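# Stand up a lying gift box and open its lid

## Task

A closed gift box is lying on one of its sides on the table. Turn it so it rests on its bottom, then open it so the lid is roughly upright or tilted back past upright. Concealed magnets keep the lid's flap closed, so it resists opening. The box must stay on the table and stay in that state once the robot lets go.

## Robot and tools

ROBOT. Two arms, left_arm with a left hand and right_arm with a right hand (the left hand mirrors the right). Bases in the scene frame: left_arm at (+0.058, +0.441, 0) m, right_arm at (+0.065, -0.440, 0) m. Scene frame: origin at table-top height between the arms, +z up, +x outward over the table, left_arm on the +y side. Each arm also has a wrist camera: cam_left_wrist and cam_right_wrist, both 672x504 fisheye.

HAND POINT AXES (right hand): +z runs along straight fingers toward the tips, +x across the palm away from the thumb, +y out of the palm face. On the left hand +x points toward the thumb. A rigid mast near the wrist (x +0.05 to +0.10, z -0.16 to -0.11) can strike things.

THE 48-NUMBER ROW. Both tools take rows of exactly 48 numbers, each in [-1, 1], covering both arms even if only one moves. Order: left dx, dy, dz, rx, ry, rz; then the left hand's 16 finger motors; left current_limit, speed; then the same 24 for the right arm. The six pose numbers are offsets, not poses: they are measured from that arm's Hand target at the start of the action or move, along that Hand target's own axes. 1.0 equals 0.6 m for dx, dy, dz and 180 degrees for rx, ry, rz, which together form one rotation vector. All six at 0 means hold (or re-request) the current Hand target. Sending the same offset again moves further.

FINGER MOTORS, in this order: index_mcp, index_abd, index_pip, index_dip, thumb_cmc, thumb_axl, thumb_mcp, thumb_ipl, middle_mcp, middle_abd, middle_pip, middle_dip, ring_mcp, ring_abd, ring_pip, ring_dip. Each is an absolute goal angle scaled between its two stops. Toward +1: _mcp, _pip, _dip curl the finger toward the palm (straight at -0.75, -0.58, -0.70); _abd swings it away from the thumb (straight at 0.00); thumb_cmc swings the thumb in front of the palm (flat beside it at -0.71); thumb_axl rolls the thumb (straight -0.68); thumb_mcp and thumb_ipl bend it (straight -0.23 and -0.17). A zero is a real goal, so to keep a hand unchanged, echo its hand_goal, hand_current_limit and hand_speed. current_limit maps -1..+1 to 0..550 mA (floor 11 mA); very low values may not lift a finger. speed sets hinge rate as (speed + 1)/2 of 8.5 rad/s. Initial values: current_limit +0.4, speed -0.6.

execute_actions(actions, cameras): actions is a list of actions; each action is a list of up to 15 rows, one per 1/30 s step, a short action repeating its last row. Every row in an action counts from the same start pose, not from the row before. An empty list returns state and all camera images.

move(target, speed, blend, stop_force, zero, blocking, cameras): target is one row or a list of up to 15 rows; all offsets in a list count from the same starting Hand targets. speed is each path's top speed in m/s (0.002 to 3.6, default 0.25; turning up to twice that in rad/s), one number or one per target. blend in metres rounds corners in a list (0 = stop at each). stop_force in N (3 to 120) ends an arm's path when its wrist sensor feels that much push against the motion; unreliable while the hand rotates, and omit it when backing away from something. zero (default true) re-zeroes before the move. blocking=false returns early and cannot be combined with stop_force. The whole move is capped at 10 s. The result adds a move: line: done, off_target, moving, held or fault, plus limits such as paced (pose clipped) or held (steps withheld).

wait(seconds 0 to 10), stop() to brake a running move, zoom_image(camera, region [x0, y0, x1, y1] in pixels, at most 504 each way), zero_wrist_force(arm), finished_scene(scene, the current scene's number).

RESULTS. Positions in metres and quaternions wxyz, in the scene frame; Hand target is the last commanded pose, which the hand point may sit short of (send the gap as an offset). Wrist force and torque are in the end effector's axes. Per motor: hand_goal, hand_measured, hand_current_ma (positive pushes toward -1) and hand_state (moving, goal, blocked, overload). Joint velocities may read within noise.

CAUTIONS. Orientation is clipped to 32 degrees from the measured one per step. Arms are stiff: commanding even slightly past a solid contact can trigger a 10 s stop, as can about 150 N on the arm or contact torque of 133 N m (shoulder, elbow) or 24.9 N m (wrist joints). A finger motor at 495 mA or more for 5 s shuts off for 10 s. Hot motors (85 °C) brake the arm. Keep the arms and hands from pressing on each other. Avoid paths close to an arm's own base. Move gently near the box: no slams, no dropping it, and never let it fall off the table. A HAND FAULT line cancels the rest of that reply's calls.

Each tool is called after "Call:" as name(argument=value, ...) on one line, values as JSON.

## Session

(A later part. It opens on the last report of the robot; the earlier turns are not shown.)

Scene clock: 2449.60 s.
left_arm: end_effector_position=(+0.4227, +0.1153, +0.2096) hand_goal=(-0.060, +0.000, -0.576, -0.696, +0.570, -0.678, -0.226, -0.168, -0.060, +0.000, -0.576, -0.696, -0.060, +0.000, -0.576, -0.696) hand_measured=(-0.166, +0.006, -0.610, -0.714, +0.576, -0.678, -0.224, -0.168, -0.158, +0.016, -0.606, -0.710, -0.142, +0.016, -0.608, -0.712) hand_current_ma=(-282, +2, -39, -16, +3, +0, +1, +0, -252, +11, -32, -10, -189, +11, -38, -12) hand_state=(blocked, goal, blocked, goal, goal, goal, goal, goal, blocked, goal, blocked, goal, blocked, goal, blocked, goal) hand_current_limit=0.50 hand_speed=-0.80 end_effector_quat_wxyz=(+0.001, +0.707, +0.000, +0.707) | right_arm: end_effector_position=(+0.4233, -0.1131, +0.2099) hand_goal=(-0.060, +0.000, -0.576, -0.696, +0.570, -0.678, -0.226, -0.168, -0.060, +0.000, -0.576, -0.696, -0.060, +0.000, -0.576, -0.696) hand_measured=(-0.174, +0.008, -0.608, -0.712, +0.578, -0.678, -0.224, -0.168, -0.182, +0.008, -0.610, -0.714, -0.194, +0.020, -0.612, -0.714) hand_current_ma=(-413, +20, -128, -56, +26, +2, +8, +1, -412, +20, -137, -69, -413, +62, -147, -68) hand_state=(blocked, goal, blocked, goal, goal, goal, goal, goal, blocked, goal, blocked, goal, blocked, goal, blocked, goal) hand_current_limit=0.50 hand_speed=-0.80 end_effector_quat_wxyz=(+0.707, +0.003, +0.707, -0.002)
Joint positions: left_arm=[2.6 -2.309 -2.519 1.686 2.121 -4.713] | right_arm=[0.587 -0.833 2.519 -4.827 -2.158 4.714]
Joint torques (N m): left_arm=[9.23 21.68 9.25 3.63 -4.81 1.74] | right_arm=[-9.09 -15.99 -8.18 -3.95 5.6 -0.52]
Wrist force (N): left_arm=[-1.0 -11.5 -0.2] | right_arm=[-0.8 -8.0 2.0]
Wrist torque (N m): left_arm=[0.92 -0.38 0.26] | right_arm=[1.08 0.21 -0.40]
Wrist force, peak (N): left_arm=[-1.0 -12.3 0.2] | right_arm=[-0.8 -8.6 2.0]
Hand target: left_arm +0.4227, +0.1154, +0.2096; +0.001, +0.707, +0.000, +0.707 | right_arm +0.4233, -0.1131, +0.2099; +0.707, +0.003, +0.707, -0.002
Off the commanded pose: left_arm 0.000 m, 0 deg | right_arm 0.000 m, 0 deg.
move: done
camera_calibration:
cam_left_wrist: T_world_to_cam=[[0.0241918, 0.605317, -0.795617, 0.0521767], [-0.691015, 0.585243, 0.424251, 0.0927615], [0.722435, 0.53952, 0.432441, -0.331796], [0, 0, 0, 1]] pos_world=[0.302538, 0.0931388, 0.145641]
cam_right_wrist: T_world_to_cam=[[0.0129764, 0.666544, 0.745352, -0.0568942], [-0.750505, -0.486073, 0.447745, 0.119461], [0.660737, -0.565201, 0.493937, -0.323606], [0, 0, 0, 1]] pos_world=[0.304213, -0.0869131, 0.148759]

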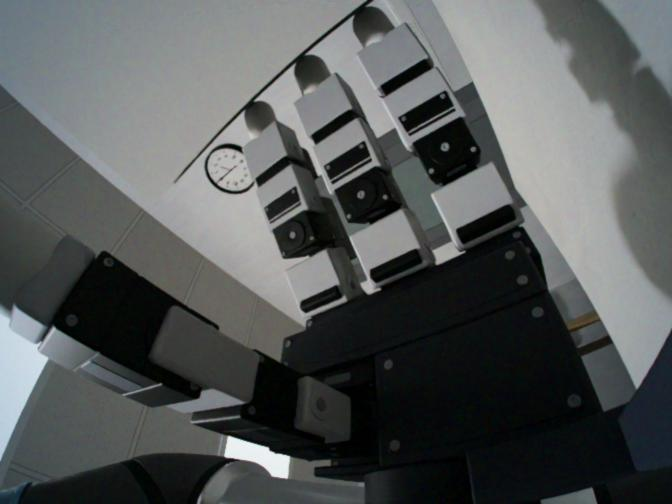

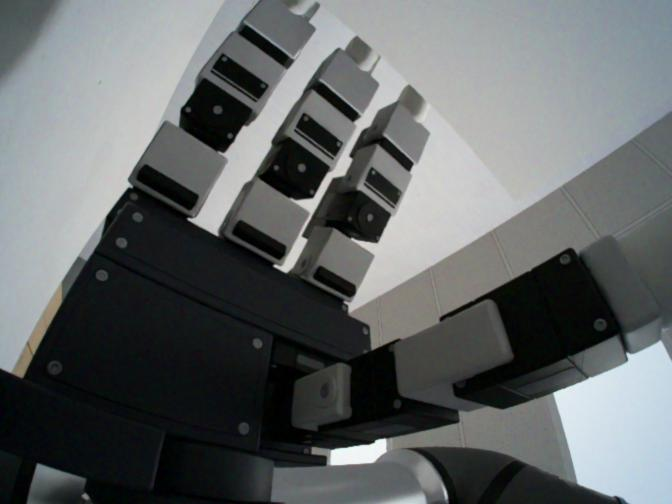

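Call:
move(target=[-0.125,0,0,0,0,0,-0.06,0,-0.576,-0.696,0.571,-0.678,-0.226,-0.168,-0.06,0,-0.576,-0.696,-0.06,0,-0.576,-0.696,0.5,-0.8,0.125,0,0,0,0,0,-0.06,0,-0.576,-0.696,0.571,-0.678,-0.226,-0.168,-0.06,0,-0.576,-0.696,-0.06,0,-0.576,-0.696,0.5,-0.8], speed=0.012, stop_force=3, cameras=["all"])

Scene clock: 2471.17 s.
left_arm: end_effector_position=(+0.4228, +0.1156, +0.1792) hand_goal=(-0.060, +0.000, -0.576, -0.696, +0.570, -0.678, -0.226, -0.168, -0.060, +0.000, -0.576, -0.696, -0.060, +0.000, -0.576, -0.696) hand_measured=(-0.164, +0.010, -0.610, -0.714, +0.576, -0.678, -0.224, -0.168, -0.158, +0.020, -0.606, -0.710, -0.142, +0.020, -0.608, -0.712) hand_current_ma=(-276, +5, -39, -16, +3, +0, +1, +0, -246, +14, -32, -10, -185, +14, -38, -12) hand_state=(blocked, goal, blocked, goal, goal, goal, goal, goal, blocked, goal, blocked, goal, blocked, blocked, blocked, goal) hand_current_limit=0.50 hand_speed=-0.80 end_effector_quat_wxyz=(+0.000, +0.708, +0.000, +0.707) | right_arm: end_effector_position=(+0.4233, -0.1132, +0.1790) hand_goal=(-0.060, +0.000, -0.576, -0.696, +0.570, -0.678, -0.226, -0.168, -0.060, +0.000, -0.576, -0.696, -0.060, +0.000, -0.576, -0.696) hand_measured=(-0.174, +0.008, -0.608, -0.712, +0.578, -0.678, -0.224, -0.168, -0.182, +0.008, -0.610, -0.714, -0.194, +0.020, -0.612, -0.714) hand_current_ma=(-413, +23, -128, -56, +28, +2, +8, +1, -413, +23, -137, -69, -413, +64, -147, -68) hand_state=(blocked, goal, blocked, goal, goal, goal, goal, goal, blocked, goal, blocked, goal, blocked, goal, blocked, goal) hand_current_limit=0.50 hand_speed=-0.80 end_effector_quat_wxyz=(+0.707, +0.003, +0.708, -0.002)
Joint positions: left_arm=[2.6 -2.427 -2.491 1.776 2.122 -4.713] | right_arm=[0.587 -0.714 2.492 -4.918 -2.159 4.714]
Joint torques (N m): left_arm=[0.13 27.41 -2.29 1.88 -1.51 0.02] | right_arm=[-1.44 -31.06 0.32 -1.86 0.92 0.76]
Wrist force (N): left_arm=[-1.5 -10.3 -0.2] | right_arm=[-0.4 -6.7 2.1]
Wrist torque (N m): left_arm=[0.83 -0.38 0.26] | right_arm=[0.98 0.13 -0.32]
Wrist force, peak (N): left_arm=[-1.4 -12.1 -0.1] | right_arm=[-1.0 -8.4 1.9]
Hand target: left_arm +0.4228, +0.1156, +0.1792; +0.000, +0.708, +0.000, +0.707 (not the last commanded pose) | right_arm +0.4233, -0.1132, +0.1790; +0.707, +0.003, +0.708, -0.002 (not the last commanded pose)
Off the commanded pose: left_arm 0.045 m, 0 deg | right_arm 0.044 m, 0 deg.
FORCE FAULT: contact force on the left arm reached its limit, and that arm stopped for 10 seconds. FORCE FAULT: contact force on the right arm reached its limit, and that arm stopped for 10 seconds. On each arm, the contact can be on any part of the arm, not only on its tool. The stops overlap, and together they count as 20 of the actions that you can send in this scene. Those arms' remaining commands of this call were not run. Those arms' targets are now where they stood when their stops ended, not their last commands. Those arms accept commands again.
move: fault (left_arm, right_arm)
camera_calibration:
cam_left_wrist: T_world_to_cam=[[0.0230383, 0.605758, -0.795315, 0.0282223], [-0.691285, 0.584346, 0.425047, 0.105567], [0.722215, 0.539997, 0.432213, -0.31875], [0, 0, 0, 1]] pos_world=[0.302533, 0.0933402, 0.115343]
cam_right_wrist: T_world_to_cam=[[0.0140161, 0.667028, 0.744901, -0.0341571], [-0.750407, -0.485331, 0.448713, 0.133172], [0.660827, -0.565268, 0.49374, -0.308402], [0, 0, 0, 1]] pos_world=[0.304212, -0.0869141, 0.117958]

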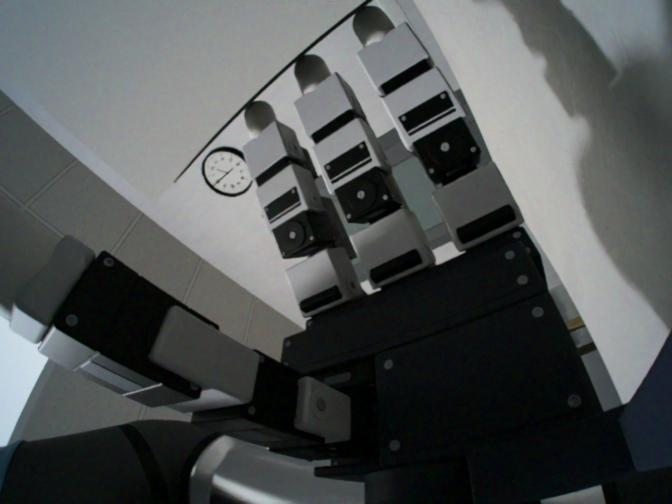

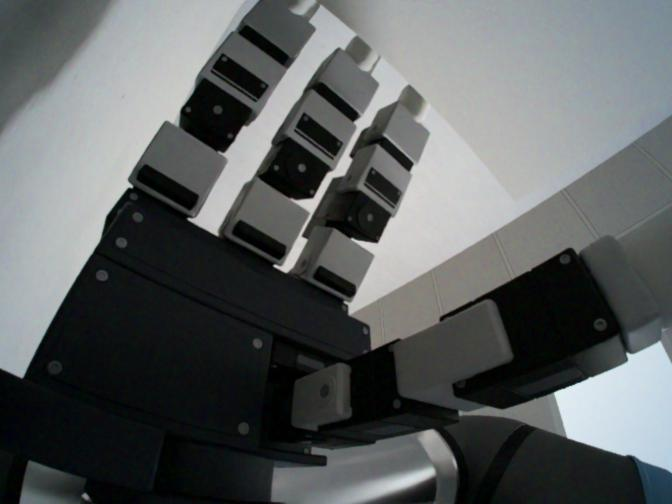

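Call:
move(target=[0.05,0,0,0,0,0,-0.06,0,-0.576,-0.696,0.571,-0.678,-0.226,-0.168,-0.06,0,-0.576,-0.696,-0.06,0,-0.576,-0.696,0.5,-0.8,-0.05,0,0,0,0,0,-0.06,0,-0.576,-0.696,0.571,-0.678,-0.226,-0.168,-0.06,0,-0.576,-0.696,-0.06,0,-0.576,-0.696,0.5,-0.8], speed=0.05)

Call:
move(target=[[0.034,0,0.0145,0,-0.0833,0,-0.06,0,-0.576,-0.696,0.571,-0.678,-0.226,-0.168,-0.06,0,-0.576,-0.696,-0.06,0,-0.576,-0.696,0.5,-0.8,-0.034,0,0.0145,0,0.0833,0,-0.06,0,-0.576,-0.696,0.571,-0.678,-0.226,-0.168,-0.06,0,-0.576,-0.696,-0.06,0,-0.576,-0.696,0.5,-0.8],[0.0633,0,0.0372,0,-0.1667,0,-0.06,0,-0.576,-0.696,0.571,-0.678,-0.226,-0.168,-0.06,0,-0.576,-0.696,-0.06,0,-0.576,-0.696,0.5,-0.8,-0.0633,0,0.0372,0,0.1667,0,-0.06,0,-0.576,-0.696,0.571,-0.678,-0.226,-0.168,-0.06,0,-0.576,-0.696,-0.06,0,-0.576,-0.696,0.5,-0.8],[0.0855,0,0.0668,0,-0.25,0,-0.06,0,-0.576,-0.696,0.571,-0.678,-0.226,-0.168,-0.06,0,-0.576,-0.696,-0.06,0,-0.576,-0.696,0.5,-0.8,-0.0855,0,0.0668,0,0.25,0,-0.06,0,-0.576,-0.696,0.571,-0.678,-0.226,-0.168,-0.06,0,-0.576,-0.696,-0.06,0,-0.576,-0.696,0.5,-0.8],[0.0995,0,0.1012,0,-0.3333,0,-0.06,0,-0.576,-0.696,0.571,-0.678,-0.226,-0.168,-0.06,0,-0.576,-0.696,-0.06,0,-0.576,-0.696,0.5,-0.8,-0.0995,0,0.1012,0,0.3333,0,-0.06,0,-0.576,-0.696,0.571,-0.678,-0.226,-0.168,-0.06,0,-0.576,-0.696,-0.06,0,-0.576,-0.696,0.5,-0.8],[0.104,0,0.1378,0,-0.4167,0,-0.06,0,-0.576,-0.696,0.571,-0.678,-0.226,-0.168,-0.06,0,-0.576,-0.696,-0.06,0,-0.576,-0.696,0.5,-0.8,-0.104,0,0.1378,0,0.4167,0,-0.06,0,-0.576,-0.696,0.571,-0.678,-0.226,-0.168,-0.06,0,-0.576,-0.696,-0.06,0,-0.576,-0.696,0.5,-0.8],[0.0988,0,0.1745,0,-0.4999,0,-0.06,0,-0.576,-0.696,0.571,-0.678,-0.226,-0.168,-0.06,0,-0.576,-0.696,-0.06,0,-0.576,-0.696,0.5,-0.8,-0.0988,0,0.1745,0,0.4999,0,-0.06,0,-0.576,-0.696,0.571,-0.678,-0.226,-0.168,-0.06,0,-0.576,-0.696,-0.06,0,-0.576,-0.696,0.5,-0.8]], speed=0.12, blend=0.005, cameras=["all"])

Scene clock: 2521.40 s.
left_arm: end_effector_position=(+0.4228, +0.1156, +0.2091) hand_goal=(-0.060, +0.000, -0.576, -0.696, +0.570, -0.678, -0.226, -0.168, -0.060, +0.000, -0.576, -0.696, -0.060, +0.000, -0.576, -0.696) hand_measured=(-0.164, +0.010, -0.610, -0.714, +0.576, -0.678, -0.224, -0.168, -0.156, +0.020, -0.606, -0.710, -0.140, +0.020, -0.608, -0.712) hand_current_ma=(-272, +5, -39, -16, +3, +0, +1, +0, -242, +14, -32, -10, -182, +14, -38, -12) hand_state=(blocked, goal, blocked, goal, goal, goal, goal, goal, blocked, goal, blocked, goal, blocked, blocked, blocked, goal) hand_current_limit=0.50 hand_speed=-0.80 end_effector_quat_wxyz=(+0.000, +0.707, +0.000, +0.707) | right_arm: end_effector_position=(+0.4234, -0.1133, +0.2089) hand_goal=(-0.060, +0.000, -0.576, -0.696, +0.570, -0.678, -0.226, -0.168, -0.060, +0.000, -0.576, -0.696, -0.060, +0.000, -0.576, -0.696) hand_measured=(-0.174, +0.008, -0.608, -0.712, +0.578, -0.678, -0.224, -0.168, -0.182, +0.008, -0.610, -0.714, -0.194, +0.020, -0.612, -0.714) hand_current_ma=(-412, +23, -128, -56, +28, +2, +8, +1, -413, +23, -137, -69, -412, +64, -147, -68) hand_state=(blocked, goal, blocked, goal, goal, goal, goal, goal, blocked, goal, blocked, goal, blocked, goal, blocked, goal) hand_current_limit=0.50 hand_speed=-0.80 end_effector_quat_wxyz=(+0.707, +0.003, +0.708, -0.002)
Joint positions: left_arm=[2.6 -2.31 -2.519 1.686 2.122 -4.713] | right_arm=[0.587 -0.83 2.519 -4.829 -2.159 4.714]
Joint torques (N m): left_arm=[-13.81 34.32 -5.39 -0.5 -1.43 -2.08] | right_arm=[13.91 -46.69 3.88 0.77 0.92 2.24]
Wrist force (N): left_arm=[-1.2 -10.1 0.0] | right_arm=[-0.9 -6.7 2.0]
Wrist torque (N m): left_arm=[0.83 -0.41 0.28] | right_arm=[0.99 0.15 -0.34]
Wrist force, peak (N): left_arm=[-1.5 -10.8 -0.2] | right_arm=[-1.1 -7.4 1.9]
Hand target: left_arm +0.4228, +0.1156, +0.2092; +0.000, +0.708, +0.000, +0.707 | right_arm +0.4233, -0.1132, +0.2090; +0.707, +0.003, +0.708, -0.002
Off the commanded pose: left_arm 0.000 m, 0 deg | right_arm 0.000 m, 0 deg.
move: done

Scene clock: 2528.63 s.
left_arm: end_effector_position=(+0.5275, +0.1155, +0.2684) hand_goal=(-0.060, +0.000, -0.576, -0.696, +0.570, -0.678, -0.226, -0.168, -0.060, +0.000, -0.576, -0.696, -0.060, +0.000, -0.576, -0.696) hand_measured=(-0.160, -0.006, -0.610, -0.714, +0.572, -0.678, -0.224, -0.168, -0.152, +0.004, -0.606, -0.710, -0.138, +0.004, -0.610, -0.714) hand_current_ma=(-255, -2, -42, -16, +1, +0, +1, +0, -228, +1, -35, -11, -171, +1, -41, -14) hand_state=(blocked, goal, blocked, goal, goal, goal, goal, goal, blocked, goal, blocked, goal, blocked, goal, blocked, goal) hand_current_limit=0.50 hand_speed=-0.80 end_effector_quat_wxyz=(+0.000, +1.000, +0.000, +0.000) | right_arm: end_effector_position=(+0.5281, -0.1140, +0.2682) hand_goal=(-0.060, +0.000, -0.576, -0.696, +0.570, -0.678, -0.226, -0.168, -0.060, +0.000, -0.576, -0.696, -0.060, +0.000, -0.576, -0.696) hand_measured=(-0.174, +0.002, -0.608, -0.712, +0.572, -0.678, -0.224, -0.168, -0.182, +0.002, -0.612, -0.716, -0.194, +0.016, -0.616, -0.716) hand_current_ma=(-412, +8, -128, -56, +9, +2, +8, +1, -412, +8, -144, -72, -412, +50, -162, -73) hand_state=(blocked, goal, blocked, goal, goal, goal, goal, goal, blocked, goal, blocked, goal, blocked, goal, blocked, goal) hand_current_limit=0.50 hand_speed=-0.80 end_effector_quat_wxyz=(+0.000, +0.003, +1.000, +0.000)
Joint positions: left_arm=[2.925 -1.59 -1.782 -1.341 1.571 -4.939] | right_arm=[0.239 -1.566 1.797 -1.801 -1.57 4.952]
Joint torques (N m): left_arm=[8.19 15.27 34.63 0.69 -4.74 2.1] | right_arm=[-10.38 -10.08 -30.5 -1.09 5.35 -0.9]
Wrist force (N): left_arm=[0.0 -9.4 0.5] | right_arm=[-0.6 -8.2 1.7]
Wrist torque (N m): left_arm=[0.98 0.13 0.03] | right_arm=[1.10 0.07 -0.27]
Wrist force, peak (N): left_arm=[-1.4 -10.5 -0.1] | right_arm=[-0.6 -8.9 2.0]
Hand target: left_arm +0.5276, +0.1155, +0.2684; +0.000, +1.000, +0.000, +0.000 | right_arm +0.5281, -0.1140, +0.2682; -0.001, +0.003, +1.000, +0.000
Off the commanded pose: left_arm 0.000 m, 0 deg | right_arm 0.000 m, 0 deg.
move: done
camera_calibration:
cam_left_wrist: T_world_to_cam=[[-0.794778, 0.60646, -0.0231141, 0.320852], [0.425115, 0.583494, 0.691962, -0.520343], [0.433134, 0.54013, -0.721563, 0.0292373], [0, 0, 0, 1]] pos_world=[0.463548, 0.0932415, 0.388571]
cam_right_wrist: T_world_to_cam=[[0.749013, 0.662501, -0.00845404, -0.28806], [0.445177, -0.493778, 0.746995, -0.540911], [0.49071, -0.563272, -0.664776, -0.0214027], [0, 0, 0, 1]] pos_world=[0.467065, -0.0883049, 0.387394]

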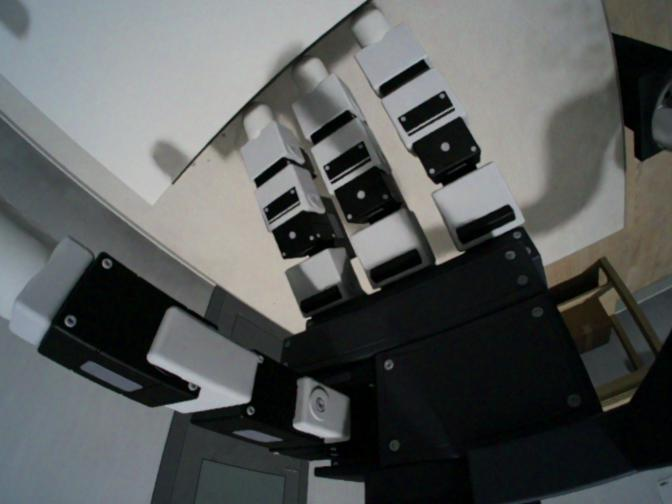

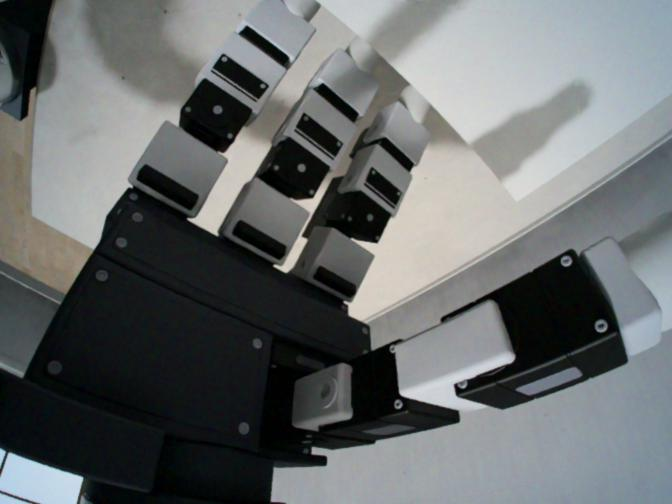

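Call:
move(target=[0,0,0.2133,0,0,0,-0.06,0,-0.576,-0.696,0.571,-0.678,-0.226,-0.168,-0.06,0,-0.576,-0.696,-0.06,0,-0.576,-0.696,0.5,-0.8,0,0,0.2133,0,0,0,-0.06,0,-0.576,-0.696,0.571,-0.678,-0.226,-0.168,-0.06,0,-0.576,-0.696,-0.06,0,-0.576,-0.696,0.5,-0.8], speed=0.06)

Call:
move(target=[0,0,0.03,0,0,0,-0.06,0,-0.576,-0.696,0.571,-0.678,-0.226,-0.168,-0.06,0,-0.576,-0.696,-0.06,0,-0.576,-0.696,0.5,-0.8,0,0,0.03,0,0,0,-0.06,0,-0.576,-0.696,0.571,-0.678,-0.226,-0.168,-0.06,0,-0.576,-0.696,-0.06,0,-0.576,-0.696,0.5,-0.8], speed=0.01, stop_force=3)

Call:
move(target=[0,0,0,0,0,0,-0.4,0,-0.576,-0.696,0.571,-0.678,-0.226,-0.168,-0.4,0,-0.576,-0.696,-0.4,0,-0.576,-0.696,0.5,-0.8,0,0,0,0,0,0,-0.4,0,-0.576,-0.696,0.571,-0.678,-0.226,-0.168,-0.4,0,-0.576,-0.696,-0.4,0,-0.576,-0.696,0.5,-0.8])

Scene clock: 2546.90 s.
left_arm: end_effector_position=(+0.5275, +0.1155, +0.1405) hand_goal=(-0.060, +0.000, -0.576, -0.696, +0.570, -0.678, -0.226, -0.168, -0.060, +0.000, -0.576, -0.696, -0.060, +0.000, -0.576, -0.696) hand_measured=(-0.160, -0.006, -0.610, -0.714, +0.572, -0.678, -0.224, -0.168, -0.152, +0.004, -0.606, -0.710, -0.138, +0.004, -0.610, -0.714) hand_current_ma=(-255, -2, -42, -16, +1, +0, +1, +0, -228, +1, -35, -11, -171, +1, -41, -14) hand_state=(blocked, goal, blocked, goal, goal, goal, goal, goal, blocked, goal, blocked, goal, blocked, goal, blocked, goal) hand_current_limit=0.50 hand_speed=-0.80 end_effector_quat_wxyz=(+0.000, +1.000, +0.000, +0.000) | right_arm: end_effector_position=(+0.5280, -0.1139, +0.1403) hand_goal=(-0.060, +0.000, -0.576, -0.696, +0.570, -0.678, -0.226, -0.168, -0.060, +0.000, -0.576, -0.696, -0.060, +0.000, -0.576, -0.696) hand_measured=(-0.174, +0.002, -0.608, -0.712, +0.572, -0.678, -0.224, -0.168, -0.182, +0.002, -0.612, -0.716, -0.194, +0.016, -0.616, -0.716) hand_current_ma=(-413, +7, -128, -56, +9, +2, +9, +1, -412, +7, -144, -72, -413, +50, -162, -73) hand_state=(blocked, goal, blocked, goal, goal, goal, goal, goal, blocked, goal, blocked, goal, blocked, goal, blocked, goal) hand_current_limit=0.50 hand_speed=-0.80 end_effector_quat_wxyz=(-0.001, +0.003, +1.000, +0.000)
Joint positions: left_arm=[2.925 -1.714 -2.002 -0.998 1.571 -4.939] | right_arm=[0.239 -1.44 2.017 -2.147 -1.57 4.952]
Joint torques (N m): left_arm=[-5.95 18.47 17.47 4.85 -4.36 -1.04] | right_arm=[14.38 -15.02 -15.2 -5.73 4.82 1.93]
Wrist force (N): left_arm=[-0.1 -8.6 0.8] | right_arm=[-0.8 -7.6 2.1]
Wrist torque (N m): left_arm=[0.94 0.13 -0.02] | right_arm=[1.03 0.09 -0.29]
Wrist force, peak (N): left_arm=[-0.2 -9.7 0.7] | right_arm=[-0.8 -8.6 2.1]
Hand target: left_arm +0.5275, +0.1155, +0.1404; +0.000, +1.000, +0.000, +0.000 | right_arm +0.5280, -0.1139, +0.1402; -0.001, +0.003, +1.000, +0.000
Off the commanded pose: left_arm 0.000 m, 0 deg | right_arm 0.000 m, 0 deg.
move: done

Scene clock: 2549.50 s.
left_arm: end_effector_position=(+0.5275, +0.1155, +0.1264) hand_goal=(-0.060, +0.000, -0.576, -0.696, +0.570, -0.678, -0.226, -0.168, -0.060, +0.000, -0.576, -0.696, -0.060, +0.000, -0.576, -0.696) hand_measured=(-0.160, -0.006, -0.614, -0.716, +0.572, -0.678, -0.224, -0.168, -0.152, +0.004, -0.610, -0.712, -0.138, +0.004, -0.614, -0.716) hand_current_ma=(-255, -2, -49, -18, +1, +0, +1, +0, -228, +1, -42, -13, -171, +1, -48, -17) hand_state=(blocked, goal, blocked, blocked, goal, goal, goal, goal, blocked, goal, blocked, goal, blocked, goal, blocked, goal) hand_current_limit=0.50 hand_speed=-0.80 end_effector_quat_wxyz=(+0.000, +1.000, +0.000, +0.000) | right_arm: end_effector_position=(+0.5280, -0.1139, +0.1306) hand_goal=(-0.060, +0.000, -0.576, -0.696, +0.570, -0.678, -0.226, -0.168, -0.060, +0.000, -0.576, -0.696, -0.060, +0.000, -0.576, -0.696) hand_measured=(-0.172, +0.002, -0.608, -0.712, +0.572, -0.678, -0.224, -0.168, -0.180, +0.002, -0.612, -0.716, -0.192, +0.016, -0.616, -0.716) hand_current_ma=(-412, +7, -128, -56, +9, +2, +9, +1, -412, +6, -144, -72, -412, +49, -162, -73) hand_state=(blocked, goal, blocked, goal, goal, goal, goal, goal, blocked, goal, blocked, goal, blocked, goal, blocked, goal) hand_current_limit=0.50 hand_speed=-0.80 end_effector_quat_wxyz=(-0.001, +0.003, +1.000, +0.000)
Joint positions: left_arm=[2.925 -1.734 -2.021 -0.958 1.571 -4.939] | right_arm=[0.239 -1.426 2.03 -2.174 -1.57 4.952]
Joint torques (N m): left_arm=[-14.32 31.31 29.86 0.46 -4.55 -1.43] | right_arm=[14.61 -42.9 -26.52 -0.91 4.29 1.71]
Wrist force (N): left_arm=[-0.4 -10.4 -2.0] | right_arm=[-0.6 -9.3 0.0]
Wrist torque (N m): left_arm=[0.98 0.12 -0.01] | right_arm=[1.10 0.11 -0.30]
Wrist force, peak (N): left_arm=[-0.8 -15.6 -7.1] | right_arm=[0.1 -11.1 -4.4]
Hand target: left_arm +0.5275, +0.1155, +0.1264; +0.000, +1.000, +0.000, +0.000 (not the last commanded pose) | right_arm +0.5280, -0.1139, +0.1306; -0.001, +0.003, +1.000, +0.000 (not the last commanded pose)
Off the commanded pose: left_arm 0.004 m, 0 deg | right_arm 0.008 m, 0 deg.
move: contact (left_arm, right_arm)

Scene clock: 2550.27 s.
left_arm: end_effector_position=(+0.5275, +0.1155, +0.1264) hand_goal=(-0.400, +0.000, -0.576, -0.696, +0.570, -0.678, -0.226, -0.168, -0.400, +0.000, -0.576, -0.696, -0.400, +0.000, -0.576, -0.696) hand_measured=(-0.400, -0.002, -0.580, -0.700, +0.572, -0.678, -0.224, -0.168, -0.400, +0.004, -0.580, -0.698, -0.400, +0.004, -0.580, -0.700) hand_current_ma=(+0, -1, -1, -1, +1, +0, +1, +0, +0, +1, -1, -1, +0, +1, -2, -1) hand_state=(goal, goal, goal, goal, goal, goal, goal, goal, goal, goal, goal, goal, goal, goal, goal, goal) hand_current_limit=0.50 hand_speed=-0.80 end_effector_quat_wxyz=(+0.000, +1.000, +0.000, +0.000) | right_arm: end_effector_position=(+0.5280, -0.1139, +0.1306) hand_goal=(-0.400, +0.000, -0.576, -0.696, +0.570, -0.678, -0.226, -0.168, -0.400, +0.000, -0.576, -0.696, -0.400, +0.000, -0.576, -0.696) hand_measured=(-0.400, +0.002, -0.580, -0.700, +0.572, -0.678, -0.224, -0.168, -0.400, +0.002, -0.580, -0.698, -0.400, +0.002, -0.580, -0.700) hand_current_ma=(-2, +7, -14, -10, +9, +2, +9, +1, -2, +6, -12, -9, -2, +7, -14, -10) hand_state=(goal, goal, goal, goal, goal, goal, goal, goal, goal, goal, goal, goal, goal, goal, goal, goal) hand_current_limit=0.50 hand_speed=-0.80 end_effector_quat_wxyz=(+0.000, +0.003, +1.000, +0.000)
Joint positions: left_arm=[2.925 -1.734 -2.021 -0.958 1.571 -4.939] | right_arm=[0.239 -1.426 2.03 -2.174 -1.57 4.952]
Joint torques (N m): left_arm=[-9.23 26.73 21.45 0.7 1.33 -1.35] | right_arm=[4.58 -37.31 -19.5 -1.04 -1.6 1.4]
Wrist force (N): left_arm=[-0.3 1.0 -0.5] | right_arm=[-0.6 2.1 0.7]
Wrist torque (N m): left_arm=[0.34 0.07 -0.17] | right_arm=[0.38 0.03 0.02]
Wrist force, peak (N): left_arm=[-0.4 -10.4 -1.7] | right_arm=[-0.8 -9.8 -0.2]
Hand target: left_arm +0.5275, +0.1155, +0.1264; +0.000, +1.000, +0.000, +0.000 | right_arm +0.5280, -0.1139, +0.1306; -0.001, +0.003, +1.000, +0.000
Off the commanded pose: left_arm 0.000 m, 0 deg | right_arm 0.000 m, 0 deg.
move: done

Call:
move(target=[0.054,0,0.0145,0,-0.1389,0,-0.4,0,-0.576,-0.696,0.571,-0.678,-0.226,-0.168,-0.4,0,-0.576,-0.696,-0.4,0,-0.576,-0.696,0.5,-0.8,-0.054,0,0.0215,0,0.1389,0,-0.4,0,-0.576,-0.696,0.571,-0.678,-0.226,-0.168,-0.4,0,-0.576,-0.696,-0.4,0,-0.576,-0.696,0.5,-0.8], speed=0.1, cameras=["all"])

Scene clock: 2560.33 s.
left_arm: end_effector_position=(+0.5598, +0.1155, +0.1177) hand_goal=(-0.400, +0.000, -0.576, -0.696, +0.570, -0.678, -0.226, -0.168, -0.400, +0.000, -0.576, -0.696, -0.400, +0.000, -0.576, -0.696) hand_measured=(-0.400, -0.002, -0.580, -0.700, +0.568, -0.678, -0.224, -0.168, -0.400, +0.002, -0.580, -0.698, -0.400, +0.002, -0.580, -0.700) hand_current_ma=(+0, -1, -1, -1, +0, +0, +1, +0, +0, +0, -1, -1, +0, +0, -1, -1) hand_state=(goal, goal, goal, goal, goal, goal, goal, goal, goal, goal, goal, goal, goal, goal, goal, goal) hand_current_limit=0.50 hand_speed=-0.80 end_effector_quat_wxyz=(+0.000, +0.976, +0.000, -0.217) | right_arm: end_effector_position=(+0.5603, -0.1141, +0.1177) hand_goal=(-0.400, +0.000, -0.576, -0.696, +0.570, -0.678, -0.226, -0.168, -0.400, +0.000, -0.576, -0.696, -0.400, +0.000, -0.576, -0.696) hand_measured=(-0.400, +0.002, -0.580, -0.700, +0.568, -0.678, -0.224, -0.168, -0.400, +0.002, -0.580, -0.698, -0.400, +0.002, -0.580, -0.700) hand_current_ma=(-2, +3, -13, -9, -4, +2, +9, +1, -2, +3, -12, -9, -2, +3, -14, -9) hand_state=(goal, goal, goal, goal, goal, goal, goal, goal, goal, goal, goal, goal, goal, goal, goal, goal) hand_current_limit=0.50 hand_speed=-0.80 end_effector_quat_wxyz=(-0.217, +0.003, +0.976, +0.001) end_effector_velocity=(+0.000, +0.000, +0.000) end_effector_angular_velocity=(-0.001, +0.003, +0.000)
Joint positions: left_arm=[2.973 -1.983 -1.621 -1.539 1.496 -4.874] | right_arm=[0.188 -1.172 1.642 -1.61 -1.491 4.883]
Joint velocities: left_arm=[within noise] | right_arm=[0 0.002 -0.003 0.005 0 0]
Joint torques (N m): left_arm=[13.55 28.78 29.7 -0.96 -1.77 2.23] | right_arm=[-13.38 -25.13 -26.09 0.51 2.57 -1.02]
Wrist force (N): left_arm=[-0.6 0.9 -0.4] | right_arm=[0.4 1.5 0.5]
Wrist torque (N m): left_arm=[0.31 0.19 -0.15] | right_arm=[0.32 -0.19 0.17]
Wrist force, peak (N): left_arm=[-0.4 1.2 -1.2] | right_arm=[-0.2 2.3 0.7]
Hand target: left_arm +0.5598, +0.1155, +0.1177; +0.000, +0.976, +0.000, -0.217 | right_arm +0.5604, -0.1141, +0.1177; -0.217, +0.003, +0.976, +0.001
Off the commanded pose: left_arm 0.000 m, 0 deg | right_arm 0.000 m, 0 deg.
move: done
camera_calibration:
cam_left_wrist: T_world_to_cam=[[-0.729985, 0.606438, 0.315207, 0.266922], [0.677825, 0.583254, 0.447625, -0.542425], [0.0876108, 0.540414, -0.836825, 0.113538], [0, 0, 0, 1]] pos_world=[0.552571, 0.0931419, 0.253679]
cam_right_wrist: T_world_to_cam=[[0.675521, 0.663181, -0.322277, -0.235256], [0.718966, -0.495469, 0.48744, -0.56604], [0.163583, -0.560982, -0.811505, 0.0635181], [0, 0, 0, 1]] pos_world=[0.555494, -0.0888054, 0.251638]

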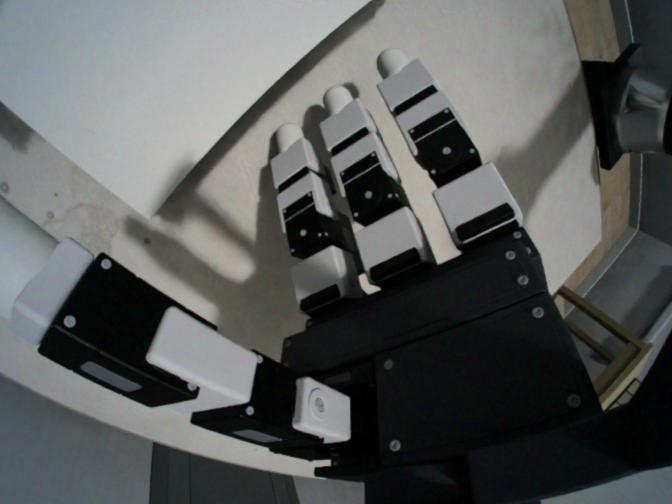

